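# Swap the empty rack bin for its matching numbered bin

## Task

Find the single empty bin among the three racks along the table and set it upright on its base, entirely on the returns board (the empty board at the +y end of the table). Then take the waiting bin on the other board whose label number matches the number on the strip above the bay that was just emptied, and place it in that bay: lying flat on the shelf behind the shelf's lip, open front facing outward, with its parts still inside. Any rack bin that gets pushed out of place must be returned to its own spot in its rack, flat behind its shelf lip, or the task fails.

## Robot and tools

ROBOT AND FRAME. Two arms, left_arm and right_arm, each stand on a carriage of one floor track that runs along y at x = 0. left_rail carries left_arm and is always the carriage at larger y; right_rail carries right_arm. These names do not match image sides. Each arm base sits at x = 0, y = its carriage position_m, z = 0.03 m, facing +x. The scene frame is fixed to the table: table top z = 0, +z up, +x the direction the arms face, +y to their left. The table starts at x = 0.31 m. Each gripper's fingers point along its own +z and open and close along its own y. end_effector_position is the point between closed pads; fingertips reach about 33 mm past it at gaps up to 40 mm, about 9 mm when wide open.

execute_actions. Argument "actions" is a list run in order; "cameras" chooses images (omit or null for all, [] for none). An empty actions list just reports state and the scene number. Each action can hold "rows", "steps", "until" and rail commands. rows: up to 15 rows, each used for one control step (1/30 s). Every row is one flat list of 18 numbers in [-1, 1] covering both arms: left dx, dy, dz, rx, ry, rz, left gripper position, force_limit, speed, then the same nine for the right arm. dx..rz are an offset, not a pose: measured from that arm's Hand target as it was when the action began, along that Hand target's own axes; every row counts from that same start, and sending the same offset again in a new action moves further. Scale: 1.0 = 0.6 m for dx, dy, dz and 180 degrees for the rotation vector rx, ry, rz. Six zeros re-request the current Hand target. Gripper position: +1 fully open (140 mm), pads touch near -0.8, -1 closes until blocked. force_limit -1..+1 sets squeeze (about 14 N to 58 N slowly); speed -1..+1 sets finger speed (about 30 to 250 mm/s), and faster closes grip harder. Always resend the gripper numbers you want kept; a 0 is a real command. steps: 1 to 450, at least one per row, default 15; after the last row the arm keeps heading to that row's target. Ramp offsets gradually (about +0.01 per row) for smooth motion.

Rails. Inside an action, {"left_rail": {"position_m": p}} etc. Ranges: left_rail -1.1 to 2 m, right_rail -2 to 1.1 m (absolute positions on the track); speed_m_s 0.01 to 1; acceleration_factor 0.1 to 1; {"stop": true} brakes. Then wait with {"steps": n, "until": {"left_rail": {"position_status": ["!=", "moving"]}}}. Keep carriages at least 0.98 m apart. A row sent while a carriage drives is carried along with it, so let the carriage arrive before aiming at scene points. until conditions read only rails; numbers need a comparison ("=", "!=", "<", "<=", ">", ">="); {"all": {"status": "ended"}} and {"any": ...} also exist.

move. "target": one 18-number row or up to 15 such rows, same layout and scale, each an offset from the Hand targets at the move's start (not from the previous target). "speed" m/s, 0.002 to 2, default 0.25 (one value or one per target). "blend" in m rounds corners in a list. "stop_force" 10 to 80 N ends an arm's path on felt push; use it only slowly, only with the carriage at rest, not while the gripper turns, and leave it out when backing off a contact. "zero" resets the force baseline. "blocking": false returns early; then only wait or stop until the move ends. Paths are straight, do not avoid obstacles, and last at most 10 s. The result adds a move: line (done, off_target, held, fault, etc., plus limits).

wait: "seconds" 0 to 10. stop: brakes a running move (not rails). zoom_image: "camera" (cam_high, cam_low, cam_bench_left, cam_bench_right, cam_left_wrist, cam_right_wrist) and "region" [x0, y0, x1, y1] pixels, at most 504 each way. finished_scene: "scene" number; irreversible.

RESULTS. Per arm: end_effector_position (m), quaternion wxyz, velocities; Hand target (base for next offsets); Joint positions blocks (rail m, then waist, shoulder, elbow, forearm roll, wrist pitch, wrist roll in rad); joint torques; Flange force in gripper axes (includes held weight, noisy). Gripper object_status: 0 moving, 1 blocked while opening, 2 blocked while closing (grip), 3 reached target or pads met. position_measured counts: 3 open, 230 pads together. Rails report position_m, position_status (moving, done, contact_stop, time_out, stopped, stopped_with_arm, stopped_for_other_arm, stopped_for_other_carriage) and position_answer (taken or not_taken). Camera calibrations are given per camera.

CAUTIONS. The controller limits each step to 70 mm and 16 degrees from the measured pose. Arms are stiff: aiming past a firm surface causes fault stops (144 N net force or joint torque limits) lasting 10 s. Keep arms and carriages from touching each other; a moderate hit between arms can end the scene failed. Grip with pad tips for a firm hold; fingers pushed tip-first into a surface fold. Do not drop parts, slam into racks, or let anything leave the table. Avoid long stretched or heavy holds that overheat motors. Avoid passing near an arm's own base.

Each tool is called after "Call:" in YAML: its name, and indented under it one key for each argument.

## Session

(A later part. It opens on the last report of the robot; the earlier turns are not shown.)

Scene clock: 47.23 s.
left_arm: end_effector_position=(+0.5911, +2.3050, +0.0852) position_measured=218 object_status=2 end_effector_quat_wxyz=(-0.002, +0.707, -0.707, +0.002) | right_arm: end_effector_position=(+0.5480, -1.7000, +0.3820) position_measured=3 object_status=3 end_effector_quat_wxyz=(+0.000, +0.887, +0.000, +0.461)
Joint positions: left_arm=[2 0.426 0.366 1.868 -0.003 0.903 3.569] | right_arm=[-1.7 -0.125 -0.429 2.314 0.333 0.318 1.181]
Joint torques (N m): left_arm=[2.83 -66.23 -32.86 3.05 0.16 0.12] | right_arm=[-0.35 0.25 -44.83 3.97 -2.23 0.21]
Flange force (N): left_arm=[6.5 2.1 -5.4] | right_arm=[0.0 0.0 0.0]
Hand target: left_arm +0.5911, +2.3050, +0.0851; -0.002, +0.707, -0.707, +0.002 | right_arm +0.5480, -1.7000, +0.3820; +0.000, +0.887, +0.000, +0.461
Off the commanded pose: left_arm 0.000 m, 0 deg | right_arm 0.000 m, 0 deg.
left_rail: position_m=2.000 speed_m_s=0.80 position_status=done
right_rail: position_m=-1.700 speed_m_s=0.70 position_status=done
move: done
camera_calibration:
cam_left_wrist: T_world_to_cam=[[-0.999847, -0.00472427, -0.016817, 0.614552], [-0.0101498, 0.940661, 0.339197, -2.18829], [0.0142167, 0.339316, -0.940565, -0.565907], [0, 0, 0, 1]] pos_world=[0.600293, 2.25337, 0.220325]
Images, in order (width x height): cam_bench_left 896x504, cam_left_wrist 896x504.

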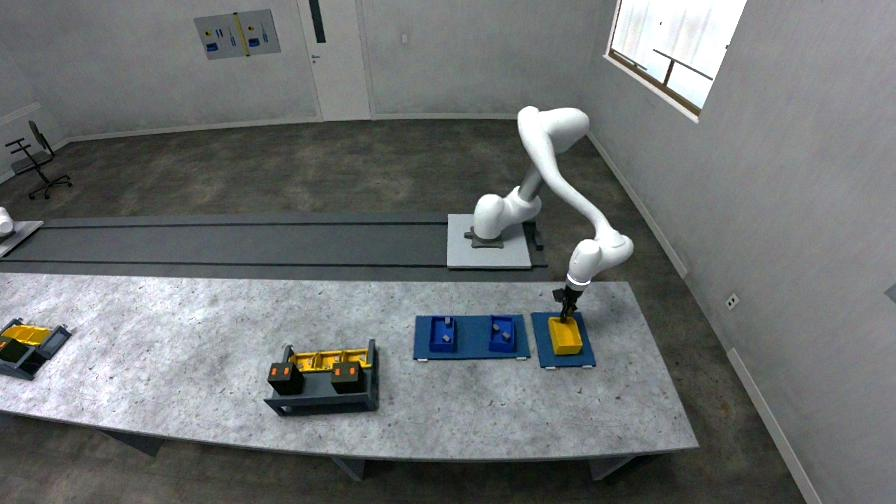

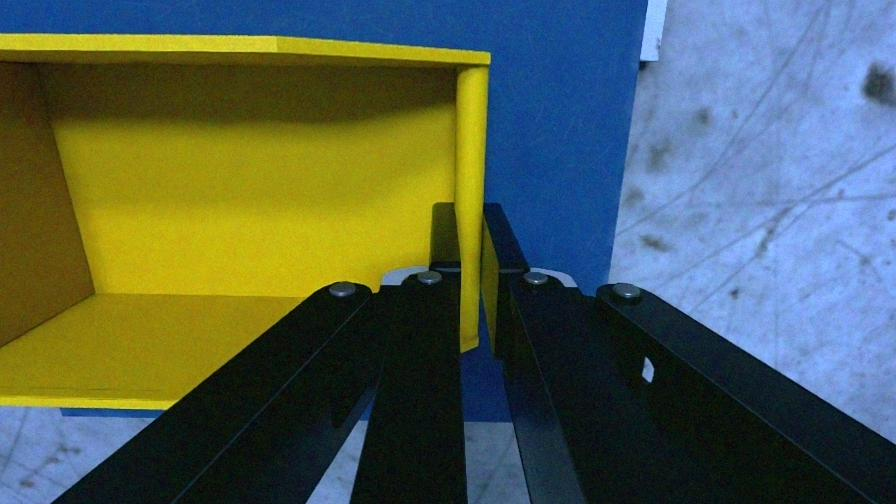

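Call:
move:
  target: [0,0,0.035,0,0,0,-0.98,0.3,-1,0,0,0,0,0,0,1,1,1]
  speed: 0.01
  stop_force: 10
  cameras: []

Call:
execute_actions:
  actions:
    - {"rows":[[0,0,0,0,0,0,-0.5,-1,-1,0,0,0,0,0,0,1,1,1]],"steps":45}
  cameras: []

Call:
move:
  target: [0,0,-0.32,0,0,0,-0.5,-1,-1,0,0,0,0,0,0,1,1,1]
  speed: 0.1
  cameras: ["cam_left_wrist","cam_bench_left"]

Call:
zoom_image:
  camera: "cam_bench_left"
  region: [400, 250, 650, 400]

Scene clock: 49.77 s.
left_arm: end_effector_position=(+0.5913, +2.3050, +0.0697) position_measured=218 object_status=2 end_effector_quat_wxyz=(-0.002, +0.707, -0.707, +0.002) | right_arm: end_effector_position=(+0.5480, -1.7000, +0.3820) position_measured=3 object_status=3 end_effector_quat_wxyz=(+0.000, +0.887, +0.000, +0.461)
Joint positions: left_arm=[2 0.426 0.382 1.878 -0.003 0.876 3.569] | right_arm=[-1.7 -0.125 -0.429 2.314 0.333 0.318 1.181]
Joint torques (N m): left_arm=[1.66 -48.21 -22.93 2.61 -2.47 0.15] | right_arm=[-0.28 0.08 -45.07 3.95 -2.2 0.15]
Flange force (N): left_arm=[6.6 6.7 -36.6] | right_arm=[0.0 0.0 0.0]
Hand target: left_arm +0.5913, +2.3050, +0.0697; -0.002, +0.707, -0.707, +0.002 (not the last commanded pose) | right_arm +0.5480, -1.7000, +0.3820; +0.000, +0.887, +0.000, +0.461
Off the commanded pose: left_arm 0.006 m, 0 deg | right_arm 0.000 m, 0 deg.
left_rail: position_m=2.000 speed_m_s=0.80 position_status=done
right_rail: position_m=-1.700 speed_m_s=0.70 position_status=done
move: contact (left_arm)
No camera images: "cameras" was empty.

Scene clock: 51.47 s.
left_arm: end_effector_position=(+0.5913, +2.3050, +0.0697) position_measured=192 object_status=3 end_effector_quat_wxyz=(-0.002, +0.707, -0.707, +0.002) | right_arm: end_effector_position=(+0.5480, -1.7000, +0.3820) position_measured=3 object_status=3 end_effector_quat_wxyz=(+0.000, +0.887, +0.000, +0.461)
Joint positions: left_arm=[2 0.426 0.382 1.878 -0.003 0.876 3.569] | right_arm=[-1.7 -0.125 -0.429 2.314 0.333 0.318 1.181]
Joint torques (N m): left_arm=[2.96 -66.9 -31.33 3.06 0.17 0.12] | right_arm=[0.2 -0.48 -44.92 4.03 -2.24 0.18]
Flange force (N): left_arm=[5.2 1.4 -6.4] | right_arm=[0.0 0.0 0.0]
Hand target: left_arm +0.5913, +2.3050, +0.0697; -0.002, +0.707, -0.707, +0.002 | right_arm +0.5480, -1.7000, +0.3820; +0.000, +0.887, +0.000, +0.461
Off the commanded pose: left_arm 0.000 m, 0 deg | right_arm 0.000 m, 0 deg.
left_rail: position_m=2.000 speed_m_s=0.80 position_status=done
right_rail: position_m=-1.700 speed_m_s=0.70 position_status=done
No camera images: "cameras" was empty.

Scene clock: 53.77 s.
left_arm: end_effector_position=(+0.5900, +2.3050, +0.2616) position_measured=192 object_status=3 end_effector_quat_wxyz=(-0.002, +0.707, -0.707, +0.002) | right_arm: end_effector_position=(+0.5480, -1.7000, +0.3820) position_measured=3 object_status=3 end_effector_quat_wxyz=(+0.000, +0.887, +0.000, +0.461)
Joint positions: left_arm=[2 0.426 0.223 1.701 -0.003 1.212 3.569] | right_arm=[-1.7 -0.125 -0.429 2.314 0.333 0.318 1.181]
Joint torques (N m): left_arm=[2.9 -58.79 -37.95 3.72 0.42 0.12] | right_arm=[0.86 -0.02 -44.9 3.96 -2.17 0.26]
Flange force (N): left_arm=[5.5 0.0 -3.9] | right_arm=[0.0 0.0 0.0]
Hand target: left_arm +0.5900, +2.3050, +0.2617; -0.002, +0.707, -0.707, +0.002 | right_arm +0.5480, -1.7000, +0.3820; +0.000, +0.887, +0.000, +0.461
Off the commanded pose: left_arm 0.000 m, 0 deg | right_arm 0.000 m, 0 deg.
left_rail: position_m=2.000 speed_m_s=0.80 position_status=done
right_rail: position_m=-1.700 speed_m_s=0.70 position_status=done
move: done
camera_calibration:
cam_left_wrist: T_world_to_cam=[[-0.999846, -0.00469077, -0.0169112, 0.616382], [-0.0101502, 0.940661, 0.339196, -2.24817], [0.0143167, 0.339315, -0.940564, -0.399941], [0, 0, 0, 1]] pos_world=[0.599193, 2.25337, 0.396825]
Images, in order (width x height): cam_bench_left 896x504, cam_left_wrist 896x504.

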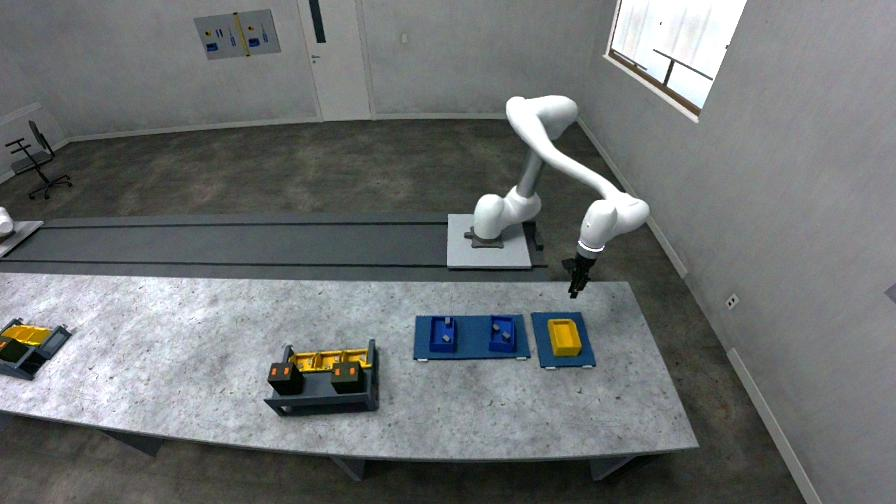

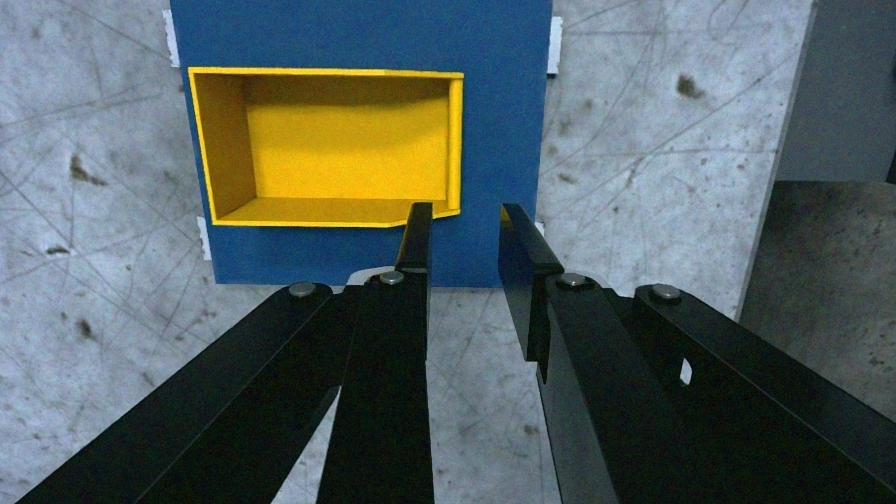

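Scaled by 2.016 from the camera's 896x504 image, which has a finer 1280x720 frame.

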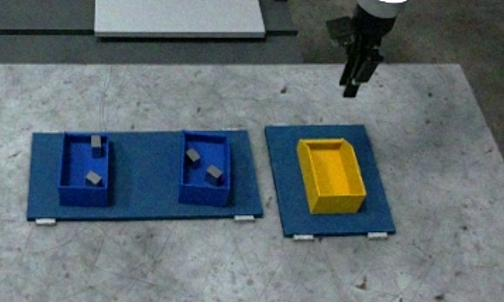

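Call:
execute_actions:
  actions:
    - {"left_rail":{"position_m":1.78,"acceleration_factor":0.5},"steps":150,"until":{"left_rail":{"position_status":["!=","moving"]}}}
  cameras: []

Call:
move:
  target: [0.508,0.05,-0.003,0,0,0,-0.4,1,1,0,0,0,0,0,0,1,1,1]
  speed: 0.3
  cameras: ["cam_left_wrist"]

Scene clock: 56.13 s.
left_arm: end_effector_position=(+0.5900, +2.0851, +0.2617) position_measured=192 object_status=3 end_effector_quat_wxyz=(-0.002, +0.707, -0.707, +0.002) | right_arm: end_effector_position=(+0.5480, -1.7000, +0.3820) position_measured=3 object_status=3 end_effector_quat_wxyz=(+0.000, +0.887, +0.000, +0.461)
Joint positions: left_arm=[1.78 0.427 0.222 1.701 -0.003 1.212 3.569] | right_arm=[-1.7 -0.125 -0.429 2.314 0.333 0.318 1.181]
Joint torques (N m): left_arm=[2.77 -58.43 -38.49 3.72 0.15 0.13] | right_arm=[-0.36 0.34 -44.99 3.97 -2.21 0.18]
Flange force (N): left_arm=[5.6 1.9 -4.2] | right_arm=[0.0 0.0 0.0]
Hand target: left_arm +0.5900, +2.0851, +0.2617; -0.002, +0.707, -0.707, +0.002 | right_arm +0.5480, -1.7000, +0.3820; +0.000, +0.887, +0.000, +0.461
Tool commands: left_gripper/position=-0.5 left_gripper/force_limit=-1.0 left_gripper/speed=-1.0 right_gripper/position=+1.0 right_gripper/force_limit=+1.0 right_gripper/speed=+1.0
Off the commanded pose: left_arm 0.000 m, 0 deg | right_arm 0.000 m, 0 deg.
left_rail: position_m=1.780 speed_m_s=0.80 position_status=done
right_rail: position_m=-1.700 speed_m_s=0.70 position_status=done
No camera images: "cameras" was empty.

Scene clock: 57.70 s.
left_arm: end_effector_position=(+0.5600, +1.7802, +0.2633) position_measured=179 object_status=3 end_effector_quat_wxyz=(-0.002, +0.707, -0.707, +0.002) | right_arm: end_effector_position=(+0.5480, -1.7000, +0.3820) position_measured=3 object_status=3 end_effector_quat_wxyz=(+0.000, +0.887, +0.000, +0.461)
Joint positions: left_arm=[1.78 -0.061 0.06 1.888 0 1.188 3.08] | right_arm=[-1.7 -0.125 -0.429 2.314 0.333 0.318 1.181]
Joint torques (N m): left_arm=[3.56 -41.94 -37.42 3.71 0.09 0.43] | right_arm=[-0.18 -0.21 -44.94 4.09 -2.19 0.26]
Flange force (N): left_arm=[7.0 2.5 -4.9] | right_arm=[0.0 0.0 0.0]
Hand target: left_arm +0.5600, +1.7802, +0.2633; -0.002, +0.707, -0.707, +0.002 | right_arm +0.5480, -1.7000, +0.3820; +0.000, +0.887, +0.000, +0.461
Off the commanded pose: left_arm 0.000 m, 0 deg | right_arm 0.000 m, 0 deg.
left_rail: position_m=1.780 speed_m_s=0.80 position_status=done
right_rail: position_m=-1.700 speed_m_s=0.70 position_status=done
move: done
camera_calibration:
cam_left_wrist: T_world_to_cam=[[-0.999844, -0.00475146, -0.0170389, 0.584007], [-0.0102506, 0.94066, 0.339195, -1.75534], [0.0144162, 0.339317, -0.940562, -0.219898], [0, 0, 0, 1]] pos_world=[0.569093, 1.72857, 0.398525]
Images, in order (width x height): cam_left_wrist 896x504.

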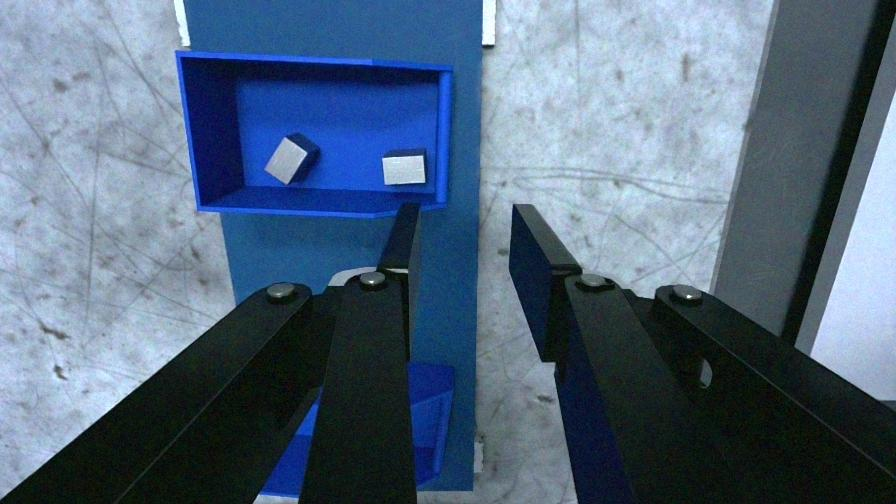

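Call:
move:
  target: [0.006,-0.016,0.25,0,0,0.006,-0.4,1,1,0,0,0,0,0,0,1,1,1]
  cameras: ["cam_left_wrist"]

Scene clock: 59.27 s.
left_arm: end_effector_position=(+0.5706, +1.7767, +0.1134) position_measured=179 object_status=3 end_effector_quat_wxyz=(-0.002, +0.700, -0.714, +0.002) | right_arm: end_effector_position=(+0.5480, -1.7000, +0.3820) position_measured=3 object_status=3 end_effector_quat_wxyz=(+0.000, +0.887, +0.000, +0.461)
Joint positions: left_arm=[1.78 -0.067 0.205 2.027 0.001 0.903 3.093] | right_arm=[-1.7 -0.125 -0.429 2.314 0.333 0.318 1.181]
Joint torques (N m): left_arm=[2.94 -51.81 -32.21 3.12 0.32 0.16] | right_arm=[-0.25 -0.03 -44.92 3.99 -2.09 0.18]
Flange force (N): left_arm=[5.2 2.2 -4.3] | right_arm=[0.0 0.0 0.0]
Hand target: left_arm +0.5706, +1.7767, +0.1133; -0.002, +0.700, -0.714, +0.002 | right_arm +0.5480, -1.7000, +0.3820; +0.000, +0.887, +0.000, +0.461
Off the commanded pose: left_arm 0.000 m, 0 deg | right_arm 0.000 m, 0 deg.
left_rail: position_m=1.780 speed_m_s=0.80 position_status=done
right_rail: position_m=-1.700 speed_m_s=0.70 position_status=done
move: done
camera_calibration:
cam_left_wrist: T_world_to_cam=[[-0.999755, 0.0141303, -0.0170086, 0.55842], [0.00752193, 0.94064, 0.339323, -1.71115], [0.0207936, 0.339112, -0.940516, -0.363209], [0, 0, 0, 1]] pos_world=[0.578707, 1.72485, 0.248525]
Images, in order (width x height): cam_left_wrist 896x504.

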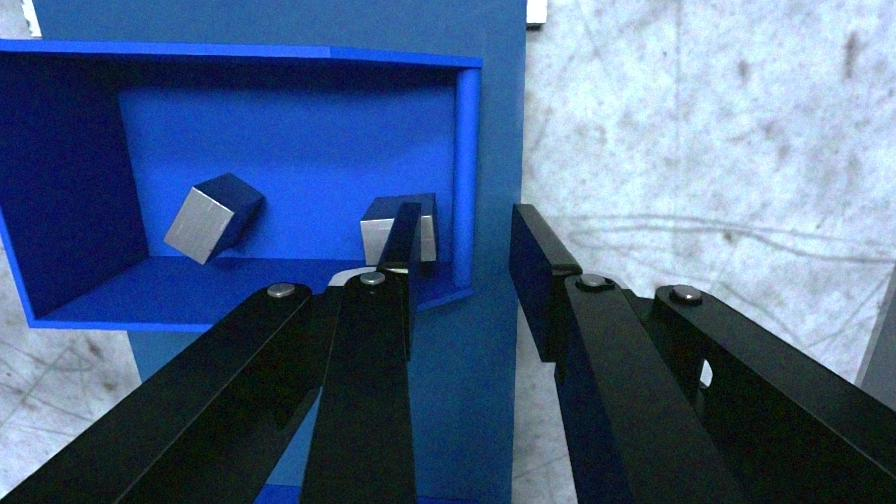

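Call:
move:
  target: [0.0135,0,0.081,0,0,0.005,-0.42,1,1,0,0,0,0,0,0,1,1,1]
  speed: 0.03
  stop_force: 12
  cameras: ["cam_left_wrist"]

Scene clock: 61.57 s.
left_arm: end_effector_position=(+0.5708, +1.7737, +0.0960) position_measured=182 object_status=3 end_effector_quat_wxyz=(-0.002, +0.698, -0.716, +0.002) | right_arm: end_effector_position=(+0.5480, -1.7000, +0.3820) position_measured=3 object_status=3 end_effector_quat_wxyz=(+0.000, +0.887, +0.000, +0.461)
Joint positions: left_arm=[1.78 -0.072 0.225 2.041 0.001 0.868 3.094] | right_arm=[-1.7 -0.125 -0.429 2.314 0.333 0.318 1.181]
Joint torques (N m): left_arm=[3.01 -48.18 -27.02 2.96 0.89 0.12] | right_arm=[0.23 0.39 -45.03 3.9 -2.04 0.17]
Flange force (N): left_arm=[5.4 0.8 -12.0] | right_arm=[0.0 0.0 0.0]
Hand target: left_arm +0.5708, +1.7737, +0.0960; -0.002, +0.698, -0.716, +0.002 (not the last commanded pose) | right_arm +0.5480, -1.7000, +0.3820; +0.000, +0.887, +0.000, +0.461
Off the commanded pose: left_arm 0.032 m, 1 deg | right_arm 0.000 m, 0 deg.
left_rail: position_m=1.780 speed_m_s=0.80 position_status=done
right_rail: position_m=-1.700 speed_m_s=0.70 position_status=done
move: contact (left_arm)
camera_calibration:
cam_left_wrist: T_world_to_cam=[[-0.999655, 0.0198258, -0.0172105, 0.548252], [0.0128124, 0.940583, 0.339322, -1.70538], [0.0229152, 0.338984, -0.940513, -0.379561], [0, 0, 0, 1]] pos_world=[0.578611, 1.72185, 0.231125]
Images, in order (width x height): cam_left_wrist 896x504.

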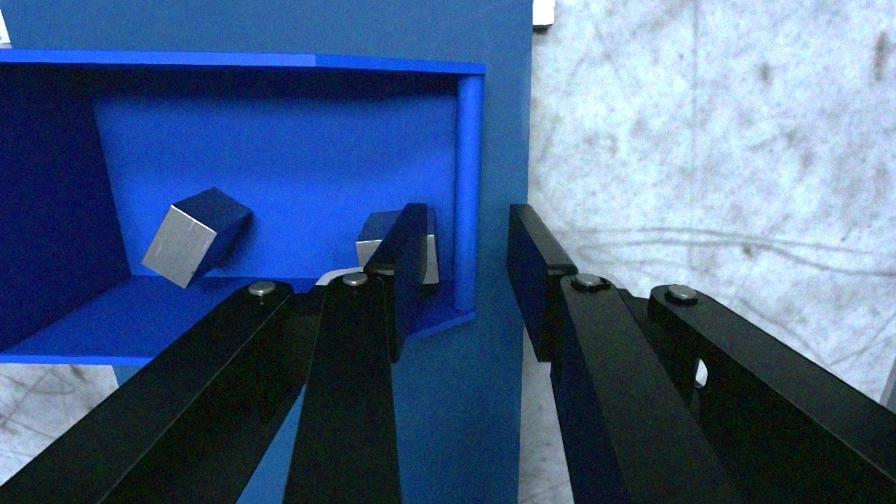

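Call:
move:
  target:
    - [0,0,-0.035,0,0,0,-0.42,1,1,0,0,0,0,0,0,1,1,1]
    - [0.0195,0,-0.035,0,0,0,-0.42,1,1,0,0,0,0,0,0,1,1,1]
  speed: 0.1
  cameras: ["cam_left_wrist"]

Scene clock: 62.97 s.
left_arm: end_effector_position=(+0.5703, +1.7620, +0.1170) position_measured=182 object_status=3 end_effector_quat_wxyz=(-0.002, +0.698, -0.716, +0.002) | right_arm: end_effector_position=(+0.5480, -1.7000, +0.3820) position_measured=3 object_status=3 end_effector_quat_wxyz=(+0.000, +0.887, +0.000, +0.461)
Joint positions: left_arm=[1.78 -0.092 0.201 2.024 0.001 0.909 3.073] | right_arm=[-1.7 -0.125 -0.429 2.314 0.333 0.318 1.181]
Joint torques (N m): left_arm=[1.56 -50.56 -32.32 3.15 0.13 -0.09] | right_arm=[0.62 0.4 -44.98 3.95 -2.2 0.1]
Flange force (N): left_arm=[2.5 3.2 -5.6] | right_arm=[0.0 0.0 0.0]
Hand target: left_arm +0.5704, +1.7620, +0.1170; -0.002, +0.698, -0.716, +0.002 | right_arm +0.5480, -1.7000, +0.3820; +0.000, +0.887, +0.000, +0.461
Off the commanded pose: left_arm 0.000 m, 0 deg | right_arm 0.000 m, 0 deg.
left_rail: position_m=1.780 speed_m_s=0.80 position_status=done
right_rail: position_m=-1.700 speed_m_s=0.70 position_status=done
move: done
camera_calibration:
cam_left_wrist: T_world_to_cam=[[-0.999658, 0.0196356, -0.0172799, 0.548792], [0.0126127, 0.940629, 0.339202, -1.70146], [0.0229144, 0.338868, -0.940555, -0.355532], [0, 0, 0, 1]] pos_world=[0.578211, 1.71015, 0.252225]
Images, in order (width x height): cam_left_wrist 896x504.

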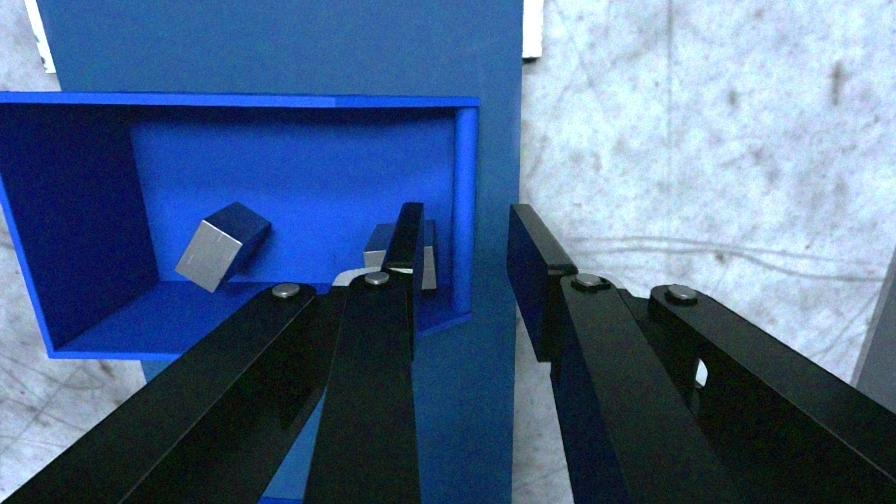

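Call:
move:
  target: [0,0,0.087,0,0,0,-0.42,1,1,0,0,0,0,0,0,1,1,1]
  speed: 0.03
  stop_force: 12
  cameras: ["cam_left_wrist"]

Scene clock: 65.73 s.
left_arm: end_effector_position=(+0.5707, +1.7620, +0.0648) position_measured=182 object_status=3 end_effector_quat_wxyz=(-0.002, +0.698, -0.716, +0.002) | right_arm: end_effector_position=(+0.5480, -1.7000, +0.3820) position_measured=3 object_status=3 end_effector_quat_wxyz=(+0.000, +0.887, +0.000, +0.461)
Joint positions: left_arm=[1.78 -0.092 0.263 2.064 0.001 0.807 3.073] | right_arm=[-1.7 -0.125 -0.429 2.314 0.333 0.318 1.181]
Joint torques (N m): left_arm=[2.86 -53.87 -29.5 2.86 0.14 0.13] | right_arm=[0.35 0.36 -44.85 3.96 -2.23 0.18]
Flange force (N): left_arm=[5.1 3.1 -6.2] | right_arm=[0.0 0.0 0.0]
Hand target: left_arm +0.5707, +1.7620, +0.0648; -0.002, +0.698, -0.716, +0.002 | right_arm +0.5480, -1.7000, +0.3820; +0.000, +0.887, +0.000, +0.461
Off the commanded pose: left_arm 0.000 m, 0 deg | right_arm 0.000 m, 0 deg.
left_rail: position_m=1.780 speed_m_s=0.80 position_status=done
right_rail: position_m=-1.700 speed_m_s=0.70 position_status=done
move: done
camera_calibration:
cam_left_wrist: T_world_to_cam=[[-0.999655, 0.0198258, -0.0172105, 0.547847], [0.0128124, 0.940583, 0.339322, -1.68379], [0.0229152, 0.338984, -0.940513, -0.404937], [0, 0, 0, 1]] pos_world=[0.578511, 1.71015, 0.199925]
Images, in order (width x height): cam_left_wrist 896x504.

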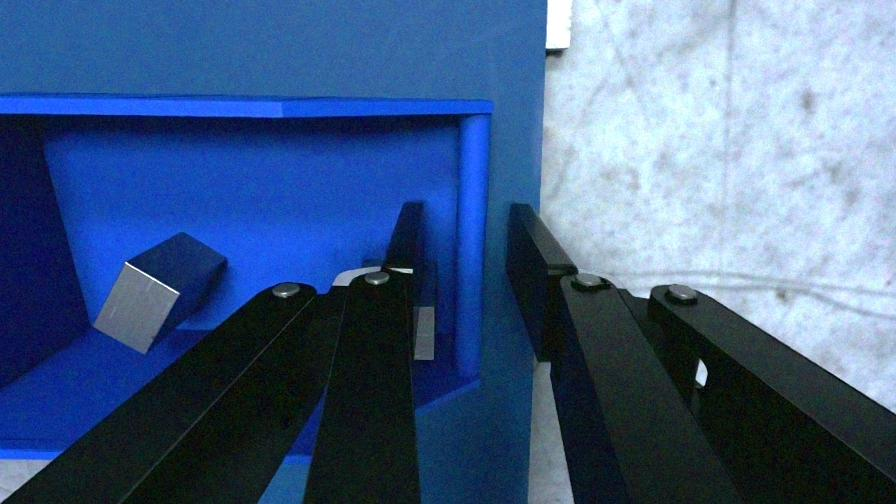

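Call:
execute_actions:
  actions:
    - {"rows":[[0,0,0,0,0,0,-1,-1,-1,0,0,0,0,0,0,1,1,1]],"steps":75}
    - {"rows":[[0,0,0,0,0,0,-0.98,1,-1,0,0,0,0,0,0,1,1,1]],"steps":30}
  cameras: []

Call:
move:
  target: [0,0,-0.08,0,0,0,-0.98,1,-1,0,0,0,0,0,0,1,1,1]
  speed: 0.03
  cameras: ["cam_left_wrist"]

Scene clock: 69.57 s.
left_arm: end_effector_position=(+0.5707, +1.7620, +0.0648) position_measured=219 object_status=2 end_effector_quat_wxyz=(-0.002, +0.698, -0.716, +0.002) | right_arm: end_effector_position=(+0.5480, -1.7000, +0.3820) position_measured=3 object_status=3 end_effector_quat_wxyz=(+0.000, +0.887, +0.000, +0.461)
Joint positions: left_arm=[1.78 -0.092 0.263 2.064 0.001 0.807 3.073] | right_arm=[-1.7 -0.125 -0.429 2.314 0.333 0.318 1.181]
Joint torques (N m): left_arm=[3.12 -42.35 -23.59 2.89 -1.55 -0.01] | right_arm=[0.09 0.16 -44.98 3.97 -2.19 0.18]
Flange force (N): left_arm=[5.2 6.5 -28.3] | right_arm=[0.0 0.0 0.0]
Flange force at the end of the 1st action (N): left_arm=[5.4 3.4 -12.2] | right_arm=[0.0 0.0 0.0]
Hand target: left_arm +0.5707, +1.7620, +0.0648; -0.002, +0.698, -0.716, +0.002 | right_arm +0.5480, -1.7000, +0.3820; +0.000, +0.887, +0.000, +0.461
Off the commanded pose: left_arm 0.000 m, 0 deg | right_arm 0.000 m, 0 deg.
left_rail: position_m=1.780 speed_m_s=0.80 position_status=done
right_rail: position_m=-1.700 speed_m_s=0.70 position_status=done
No camera images: "cameras" was empty.

Scene clock: 71.47 s.
left_arm: end_effector_position=(+0.5704, +1.7621, +0.1128) position_measured=219 object_status=2 end_effector_quat_wxyz=(-0.002, +0.698, -0.716, +0.002) | right_arm: end_effector_position=(+0.5480, -1.7000, +0.3820) position_measured=3 object_status=3 end_effector_quat_wxyz=(+0.000, +0.887, +0.000, +0.461)
Joint positions: left_arm=[1.78 -0.092 0.206 2.028 0.001 0.901 3.073] | right_arm=[-1.7 -0.125 -0.429 2.314 0.333 0.318 1.181]
Joint torques (N m): left_arm=[3.06 -53.39 -34.81 3.21 -0.6 0.11] | right_arm=[0.14 -0.1 -44.98 3.98 -2.21 0.25]
Flange force (N): left_arm=[5.4 4.3 -1.8] | right_arm=[0.0 0.0 0.0]
Hand target: left_arm +0.5704, +1.7620, +0.1128; -0.002, +0.698, -0.716, +0.002 | right_arm +0.5480, -1.7000, +0.3820; +0.000, +0.887, +0.000, +0.461
Off the commanded pose: left_arm 0.000 m, 0 deg | right_arm 0.000 m, 0 deg.
left_rail: position_m=1.780 speed_m_s=0.80 position_status=done
right_rail: position_m=-1.700 speed_m_s=0.70 position_status=done
move: done
camera_calibration:
cam_left_wrist: T_world_to_cam=[[-0.999657, 0.0197317, -0.017244, 0.548544], [0.0127124, 0.940584, 0.339322, -1.70001], [0.0229148, 0.338986, -0.940512, -0.359789], [0, 0, 0, 1]] pos_world=[0.578211, 1.71015, 0.247925]
Images, in order (width x height): cam_left_wrist 896x504.

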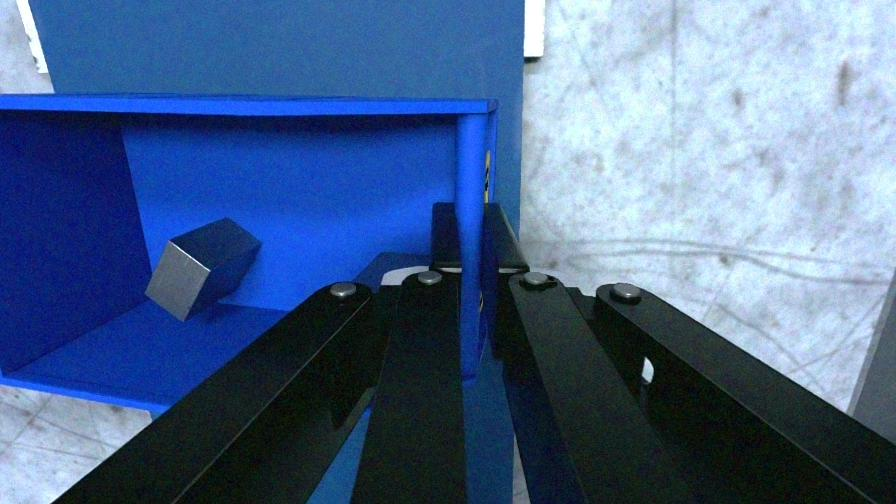

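Call:
move:
  target: [0,0,-0.26,0,0,0,-0.98,1,-1,0,0,0,0,0,0,1,1,1]
  speed: 0.1
  cameras: []

Call:
execute_actions:
  actions:
    - {"left_rail":{"position_m":-0.28,"speed_m_s":0.6,"acceleration_factor":0.3},"steps":400,"until":{"left_rail":{"position_status":["!=","moving"]}}}
  cameras: []

Call:
move:
  target: [-0.0514,0.0105,0,0,0,0.019,-0.98,1,-1,0,0,0,0,0,0,1,1,1]
  speed: 0.1
  cameras: ["cam_left_wrist"]

Call:
move:
  target: [0,0,0.15,0.117,0,0,-0.98,1,-1,0,0,0,0,0,0,1,1,1]
  speed: 0.15
  cameras: ["cam_left_wrist","cam_high"]

Scene clock: 73.93 s.
left_arm: end_effector_position=(+0.5693, +1.7620, +0.2687) position_measured=219 object_status=2 end_effector_quat_wxyz=(-0.002, +0.698, -0.716, +0.002) | right_arm: end_effector_position=(+0.5480, -1.7000, +0.3820) position_measured=3 object_status=3 end_effector_quat_wxyz=(+0.000, +0.887, +0.000, +0.461)
Joint positions: left_arm=[1.78 -0.093 0.071 1.865 0.001 1.199 3.073] | right_arm=[-1.7 -0.125 -0.429 2.314 0.333 0.318 1.181]
Joint torques (N m): left_arm=[2.76 -46.47 -40.77 3.82 -0.21 0.13] | right_arm=[0.02 0.4 -44.97 4 -2.18 0.15]
Flange force (N): left_arm=[4.8 2.8 0.5] | right_arm=[0.0 0.0 0.0]
Hand target: left_arm +0.5693, +1.7620, +0.2688; -0.002, +0.698, -0.716, +0.002 | right_arm +0.5480, -1.7000, +0.3820; +0.000, +0.887, +0.000, +0.461
Off the commanded pose: left_arm 0.000 m, 0 deg | right_arm 0.000 m, 0 deg.
left_rail: position_m=1.780 speed_m_s=0.80 position_status=done
right_rail: position_m=-1.700 speed_m_s=0.70 position_status=done
move: done
No camera images: "cameras" was empty.

Scene clock: 80.70 s.
left_arm: end_effector_position=(+0.5693, -0.2980, +0.2688) position_measured=219 object_status=2 end_effector_quat_wxyz=(-0.002, +0.698, -0.716, +0.002) | right_arm: end_effector_position=(+0.5480, -1.7000, +0.3820) position_measured=3 object_status=3 end_effector_quat_wxyz=(+0.000, +0.887, +0.000, +0.461)
Joint positions: left_arm=[-0.28 -0.093 0.071 1.865 0.001 1.199 3.073] | right_arm=[-1.7 -0.125 -0.429 2.314 0.333 0.318 1.181]
Joint torques (N m): left_arm=[2.9 -46.56 -41.24 3.84 -0.28 0.15] | right_arm=[-0.71 -0.18 -45.16 4.01 -2.11 0.17]
Flange force (N): left_arm=[5.0 3.5 0.9] | right_arm=[0.0 0.0 0.0]
Hand target: left_arm +0.5693, -0.2980, +0.2688; -0.002, +0.698, -0.716, +0.002 | right_arm +0.5480, -1.7000, +0.3820; +0.000, +0.887, +0.000, +0.461
Tool commands: left_gripper/position=-0.98 left_gripper/force_limit=+1.0 left_gripper/speed=-1.0 right_gripper/position=+1.0 right_gripper/force_limit=+1.0 right_gripper/speed=+1.0
Off the commanded pose: left_arm 0.000 m, 0 deg | right_arm 0.000 m, 0 deg.
left_rail: position_m=-0.280 speed_m_s=0.60 position_status=done
right_rail: position_m=-1.700 speed_m_s=0.70 position_status=done
No camera images: "cameras" was empty.

Scene clock: 81.57 s.
left_arm: end_effector_position=(+0.5638, -0.2670, +0.2688) position_measured=219 object_status=2 end_effector_quat_wxyz=(-0.002, +0.677, -0.736, +0.002) | right_arm: end_effector_position=(+0.5480, -1.7000, +0.3820) position_measured=3 object_status=3 end_effector_quat_wxyz=(+0.000, +0.887, +0.000, +0.461)
Joint positions: left_arm=[-0.28 -0.038 0.062 1.874 0 1.198 3.187] | right_arm=[-1.7 -0.125 -0.429 2.314 0.333 0.318 1.181]
Joint torques (N m): left_arm=[3.18 -45.61 -41.29 3.75 -0.27 0.06] | right_arm=[-0.72 0.52 -44.94 3.94 -2.15 0.22]
Flange force (N): left_arm=[6.2 3.0 1.1] | right_arm=[0.0 0.0 0.0]
Hand target: left_arm +0.5638, -0.2670, +0.2688; -0.002, +0.677, -0.736, +0.002 | right_arm +0.5480, -1.7000, +0.3820; +0.000, +0.887, +0.000, +0.461
Off the commanded pose: left_arm 0.000 m, 0 deg | right_arm 0.000 m, 0 deg.
left_rail: position_m=-0.280 speed_m_s=0.60 position_status=done
right_rail: position_m=-1.700 speed_m_s=0.70 position_status=done
move: done
camera_calibration:
cam_left_wrist: T_world_to_cam=[[-0.996698, 0.0793555, -0.0172074, 0.598866], [0.0688172, 0.938004, 0.339726, 0.123165], [0.0430997, 0.33742, -0.940367, 0.463077], [0, 0, 0, 1]] pos_world=[0.568454, -0.319304, 0.403925]
Images, in order (width x height): cam_left_wrist 896x504.

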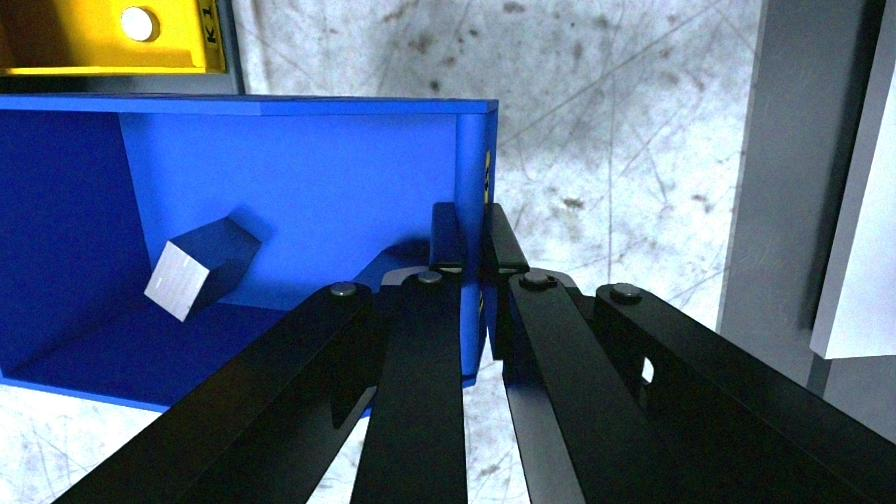

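Scene clock: 83.30 s.
left_arm: end_effector_position=(+0.5644, -0.2670, +0.1788) position_measured=219 object_status=2 end_effector_quat_wxyz=(-0.126, +0.665, -0.723, +0.137) | right_arm: end_effector_position=(+0.5480, -1.7000, +0.3820) position_measured=3 object_status=3 end_effector_quat_wxyz=(+0.000, +0.887, +0.000, +0.461)
Joint positions: left_arm=[-0.28 -0.026 -0.032 2.199 -0.037 0.601 3.226] | right_arm=[-1.7 -0.125 -0.429 2.314 0.333 0.318 1.181]
Joint torques (N m): left_arm=[2.94 -32.54 -37.71 3.27 -1.91 0.14] | right_arm=[0.07 0.85 -44.93 3.98 -2.2 0.27]
Flange force (N): left_arm=[7.6 1.7 -1.3] | right_arm=[0.0 0.0 0.0]
Hand target: left_arm +0.5644, -0.2670, +0.1788; -0.126, +0.665, -0.723, +0.137 | right_arm +0.5480, -1.7000, +0.3820; +0.000, +0.887, +0.000, +0.461
Off the commanded pose: left_arm 0.000 m, 0 deg | right_arm 0.000 m, 0 deg.
left_rail: position_m=-0.280 speed_m_s=0.60 position_status=done
right_rail: position_m=-1.700 speed_m_s=0.70 position_status=done
move: done
camera_calibration:
cam_left_wrist: T_world_to_cam=[[-0.923968, 0.0733875, -0.375363, 0.619374], [-0.0519663, 0.948229, 0.313306, 0.229299], [0.378923, 0.308991, -0.87232, 0.169126], [0, 0, 0, 1]] pos_world=[0.520112, -0.315141, 0.308182]
Images, in order (width x height): cam_high 896x504, cam_left_wrist 896x504.

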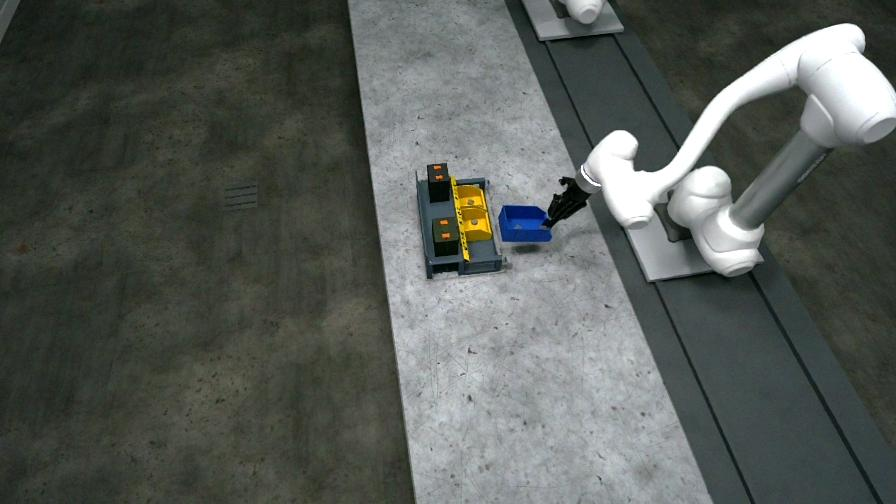

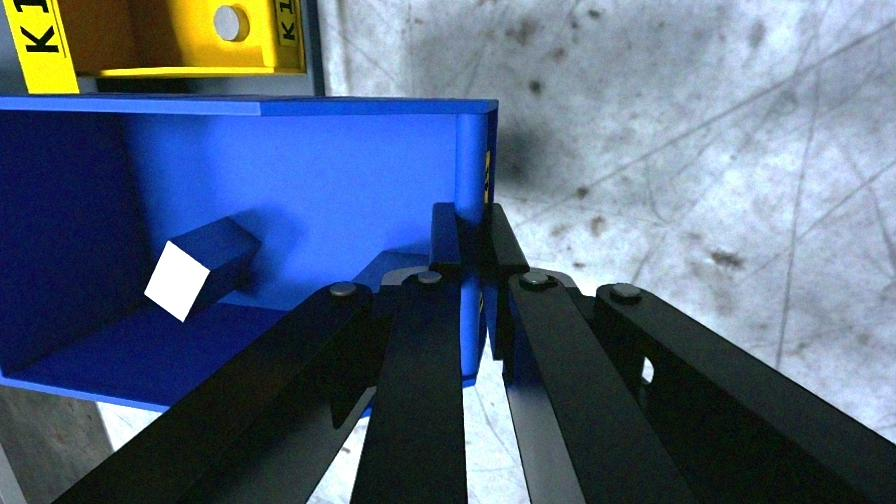

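Call:
move:
  target: [0,0.0604,0.1577,0,0,0,-0.98,1,-1,0,0,0,0,0,0,1,1,1]
  speed: 0.08
  cameras: ["cam_left_wrist","cam_bench_right"]

Call:
zoom_image:
  camera: "cam_left_wrist"
  region: [0, 0, 400, 200]

Call:
zoom_image:
  camera: "cam_bench_right"
  region: [700, 200, 896, 400]

Scene clock: 85.70 s.
left_arm: end_effector_position=(+0.5653, -0.2670, +0.0775) position_measured=219 object_status=2 end_effector_quat_wxyz=(-0.126, +0.665, -0.723, +0.137) | right_arm: end_effector_position=(+0.5480, -1.7000, +0.3820) position_measured=3 object_status=3 end_effector_quat_wxyz=(+0.000, +0.887, +0.000, +0.461)
Joint positions: left_arm=[-0.28 -0.026 0.106 2.294 -0.058 0.369 3.25] | right_arm=[-1.7 -0.125 -0.429 2.314 0.333 0.318 1.181]
Joint torques (N m): left_arm=[3.01 -39.19 -31.09 2.58 -2.08 0.05] | right_arm=[-0.48 0.08 -44.76 3.95 -2.17 0.15]
Flange force (N): left_arm=[8.4 1.9 -5.0] | right_arm=[0.0 0.0 0.0]
Hand target: left_arm +0.5653, -0.2670, +0.0774; -0.126, +0.665, -0.723, +0.137 | right_arm +0.5480, -1.7000, +0.3820; +0.000, +0.887, +0.000, +0.461
Off the commanded pose: left_arm 0.000 m, 0 deg | right_arm 0.000 m, 0 deg.
left_rail: position_m=-0.280 speed_m_s=0.60 position_status=done
right_rail: position_m=-1.700 speed_m_s=0.70 position_status=done
move: done
camera_calibration:
cam_left_wrist: T_world_to_cam=[[-0.923937, 0.0735043, -0.375416, 0.582128], [-0.051878, 0.948225, 0.313334, 0.26112], [0.37901, 0.308977, -0.872287, 0.0804318], [0, 0, 0, 1]] pos_world=[0.520912, -0.315241, 0.206882]
Images, in order (width x height): cam_bench_right 896x504, cam_left_wrist 896x504.

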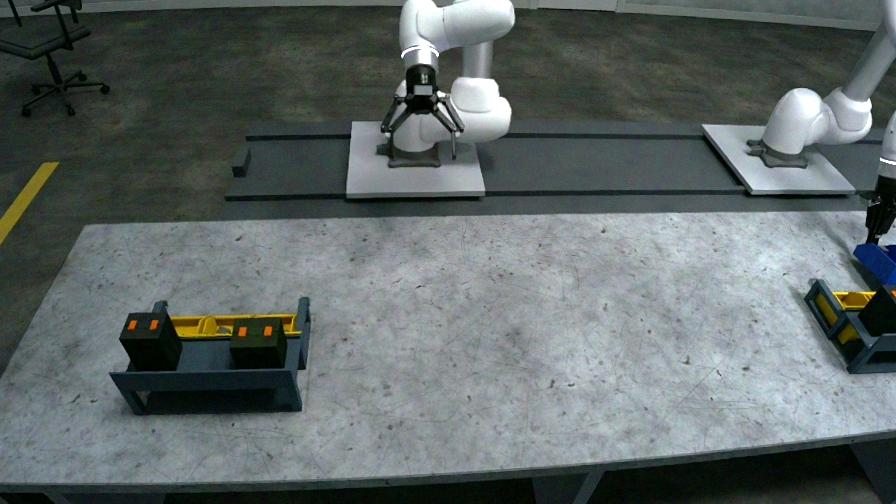

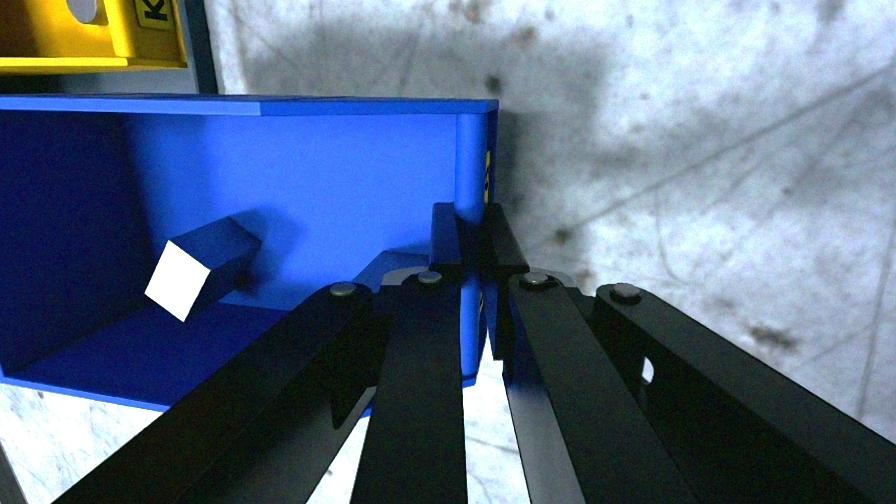

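Scaled by 1.260 from the camera's 896x504 image, which has a finer 1280x720 frame.

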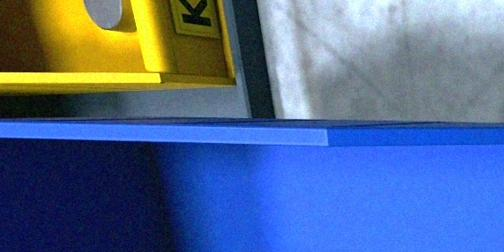

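Scaled by 2.520 from the camera's 896x504 image, which has a finer 1280x720 frame.

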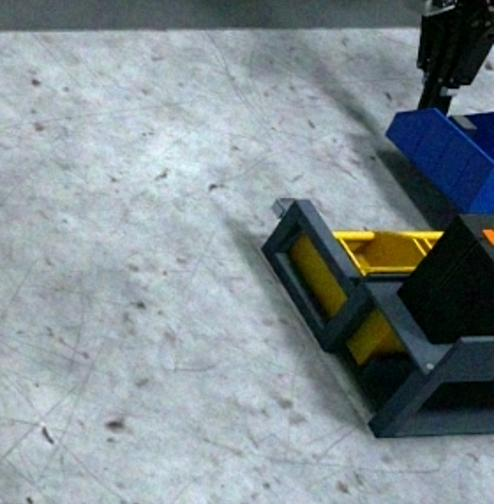

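Call:
move:
  target: [0,-0.1806,0.0692,0,0,0,-0.98,1,-1,0,0,0,0,0,0,1,1,1]
  speed: 0.04
  stop_force: 14
  cameras: ["cam_left_wrist","cam_bench_left"]

Scene clock: 92.07 s.
left_arm: end_effector_position=(+0.6809, -0.2768, +0.0784) position_measured=219 object_status=2 end_effector_quat_wxyz=(-0.126, +0.665, -0.723, +0.137) | right_arm: end_effector_position=(+0.5480, -1.7000, +0.3820) position_measured=3 object_status=3 end_effector_quat_wxyz=(+0.000, +0.887, +0.000, +0.461)
Joint positions: left_arm=[-0.28 -0.038 0.263 2.087 -0.04 0.417 3.222] | right_arm=[-1.7 -0.125 -0.429 2.314 0.333 0.318 1.181]
Joint torques (N m): left_arm=[2.92 -57.86 -32.67 2.77 -1.94 0.14] | right_arm=[-0.23 0.43 -44.83 3.89 -2.23 0.1]
Flange force (N): left_arm=[6.4 1.6 -2.5] | right_arm=[0.0 0.0 0.0]
Hand target: left_arm +0.6809, -0.2768, +0.0784; -0.126, +0.665, -0.723, +0.137 | right_arm +0.5480, -1.7000, +0.3820; +0.000, +0.887, +0.000, +0.461
Off the commanded pose: left_arm 0.000 m, 0 deg | right_arm 0.000 m, 0 deg.
left_rail: position_m=-0.280 speed_m_s=0.60 position_status=done
right_rail: position_m=-1.700 speed_m_s=0.70 position_status=done
move: done
camera_calibration:
cam_left_wrist: T_world_to_cam=[[-0.923968, 0.0733875, -0.375363, 0.690049], [-0.0519663, 0.948229, 0.313306, 0.276102], [0.378923, 0.308991, -0.87232, 0.040429], [0, 0, 0, 1]] pos_world=[0.636612, -0.324941, 0.207782]
Images, in order (width x height): cam_bench_left 896x504, cam_left_wrist 896x504.

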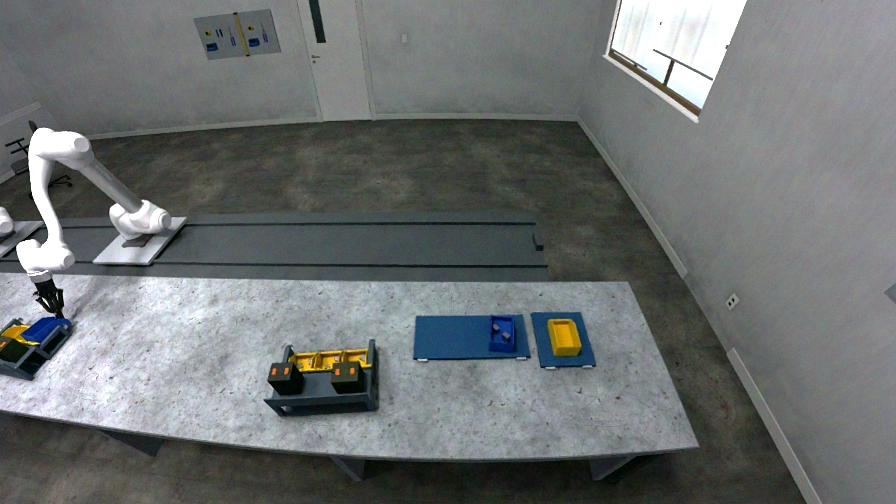

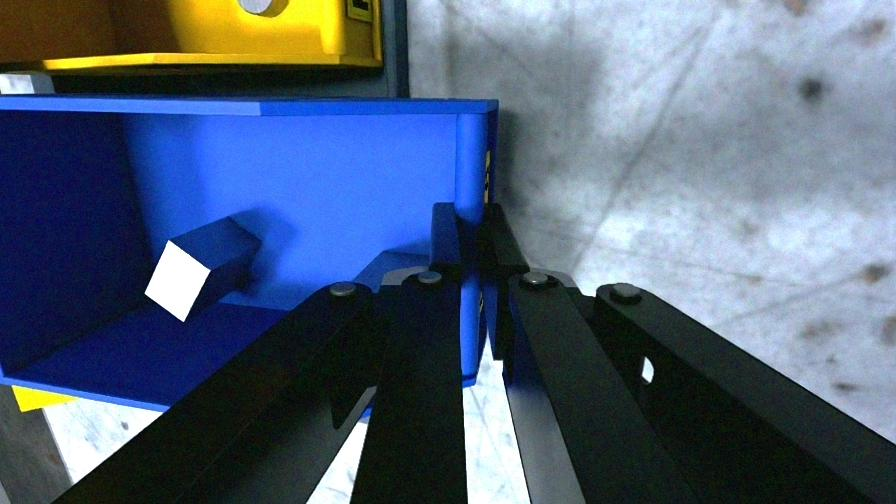

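Call:
move:
  target: [0,-0.001,-0.003,-0.026,0,0,-0.98,1,-1,0,0,0,0,0,0,1,1,1]
  speed: 0.05
  cameras: []

Call:
move:
  target: [0,-0.112,0.0328,0,0,0,-0.98,1,-1,0,0,0,0,0,0,1,1,1]
  speed: 0.03
  stop_force: 12
  cameras: ["cam_left_wrist"]

Scene clock: 93.47 s.
left_arm: end_effector_position=(+0.6808, -0.2768, +0.0803) position_measured=219 object_status=2 end_effector_quat_wxyz=(-0.099, +0.669, -0.728, +0.107) | right_arm: end_effector_position=(+0.5480, -1.7000, +0.3820) position_measured=3 object_status=3 end_effector_quat_wxyz=(+0.000, +0.887, +0.000, +0.461)
Joint positions: left_arm=[-0.28 -0.04 0.283 2.032 -0.024 0.533 3.205] | right_arm=[-1.7 -0.125 -0.429 2.314 0.333 0.318 1.181]
Joint torques (N m): left_arm=[2.97 -60.68 -33.43 2.89 -1.2 0.13] | right_arm=[-0.44 -0.18 -45.04 3.99 -2.15 0.12]
Flange force (N): left_arm=[6.1 2.5 -1.3] | right_arm=[0.0 0.0 0.0]
Hand target: left_arm +0.6808, -0.2768, +0.0803; -0.099, +0.669, -0.728, +0.107 | right_arm +0.5480, -1.7000, +0.3820; +0.000, +0.887, +0.000, +0.461
Off the commanded pose: left_arm 0.000 m, 0 deg | right_arm 0.000 m, 0 deg.
left_rail: position_m=-0.280 speed_m_s=0.60 position_status=done
right_rail: position_m=-1.700 speed_m_s=0.70 position_status=done
move: done
No camera images: "cameras" was empty.

Scene clock: 95.17 s.
left_arm: end_effector_position=(+0.6946, -0.2779, +0.0804) position_measured=219 object_status=2 end_effector_quat_wxyz=(-0.099, +0.669, -0.728, +0.107) | right_arm: end_effector_position=(+0.5480, -1.7000, +0.3820) position_measured=3 object_status=3 end_effector_quat_wxyz=(+0.000, +0.887, +0.000, +0.461)
Joint positions: left_arm=[-0.28 -0.041 0.302 2.006 -0.023 0.542 3.203] | right_arm=[-1.7 -0.125 -0.429 2.314 0.333 0.318 1.181]
Joint torques (N m): left_arm=[2.89 -62.7 -34.31 2.89 -1.85 0.15] | right_arm=[0.03 0.53 -44.85 3.97 -2.17 0.16]
Flange force (N): left_arm=[6.1 3.0 -2.4] | right_arm=[0.0 0.0 0.0]
Hand target: left_arm +0.6946, -0.2779, +0.0804; -0.099, +0.669, -0.728, +0.107 (not the last commanded pose) | right_arm +0.5480, -1.7000, +0.3820; +0.000, +0.887, +0.000, +0.461
Off the commanded pose: left_arm 0.056 m, 0 deg | right_arm 0.000 m, 0 deg.
left_rail: position_m=-0.280 speed_m_s=0.60 position_status=done
right_rail: position_m=-1.700 speed_m_s=0.70 position_status=done
move: contact (left_arm)
camera_calibration:
cam_left_wrist: T_world_to_cam=[[-0.951441, 0.0757751, -0.298361, 0.717082], [-0.0259674, 0.946019, 0.323069, 0.257795], [0.306735, 0.315129, -0.898113, 0.0911995], [0, 0, 0, 1]] pos_world=[0.660981, -0.326956, 0.212571]
Images, in order (width x height): cam_left_wrist 896x504.

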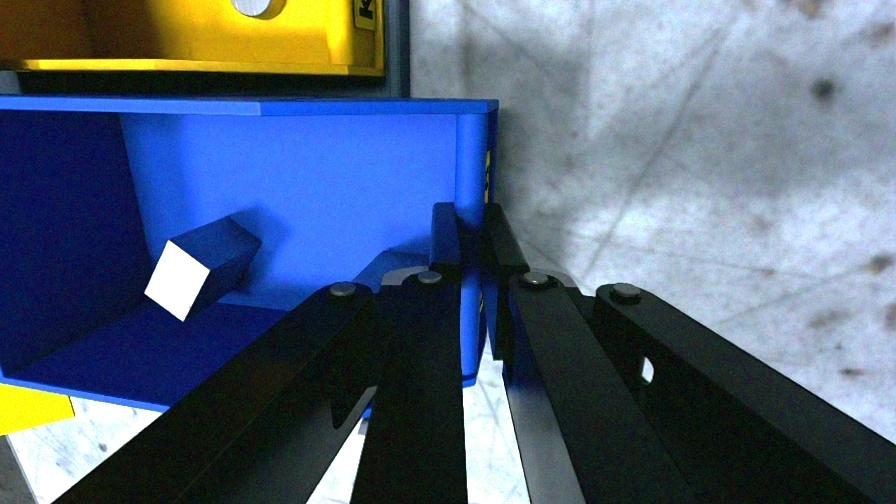

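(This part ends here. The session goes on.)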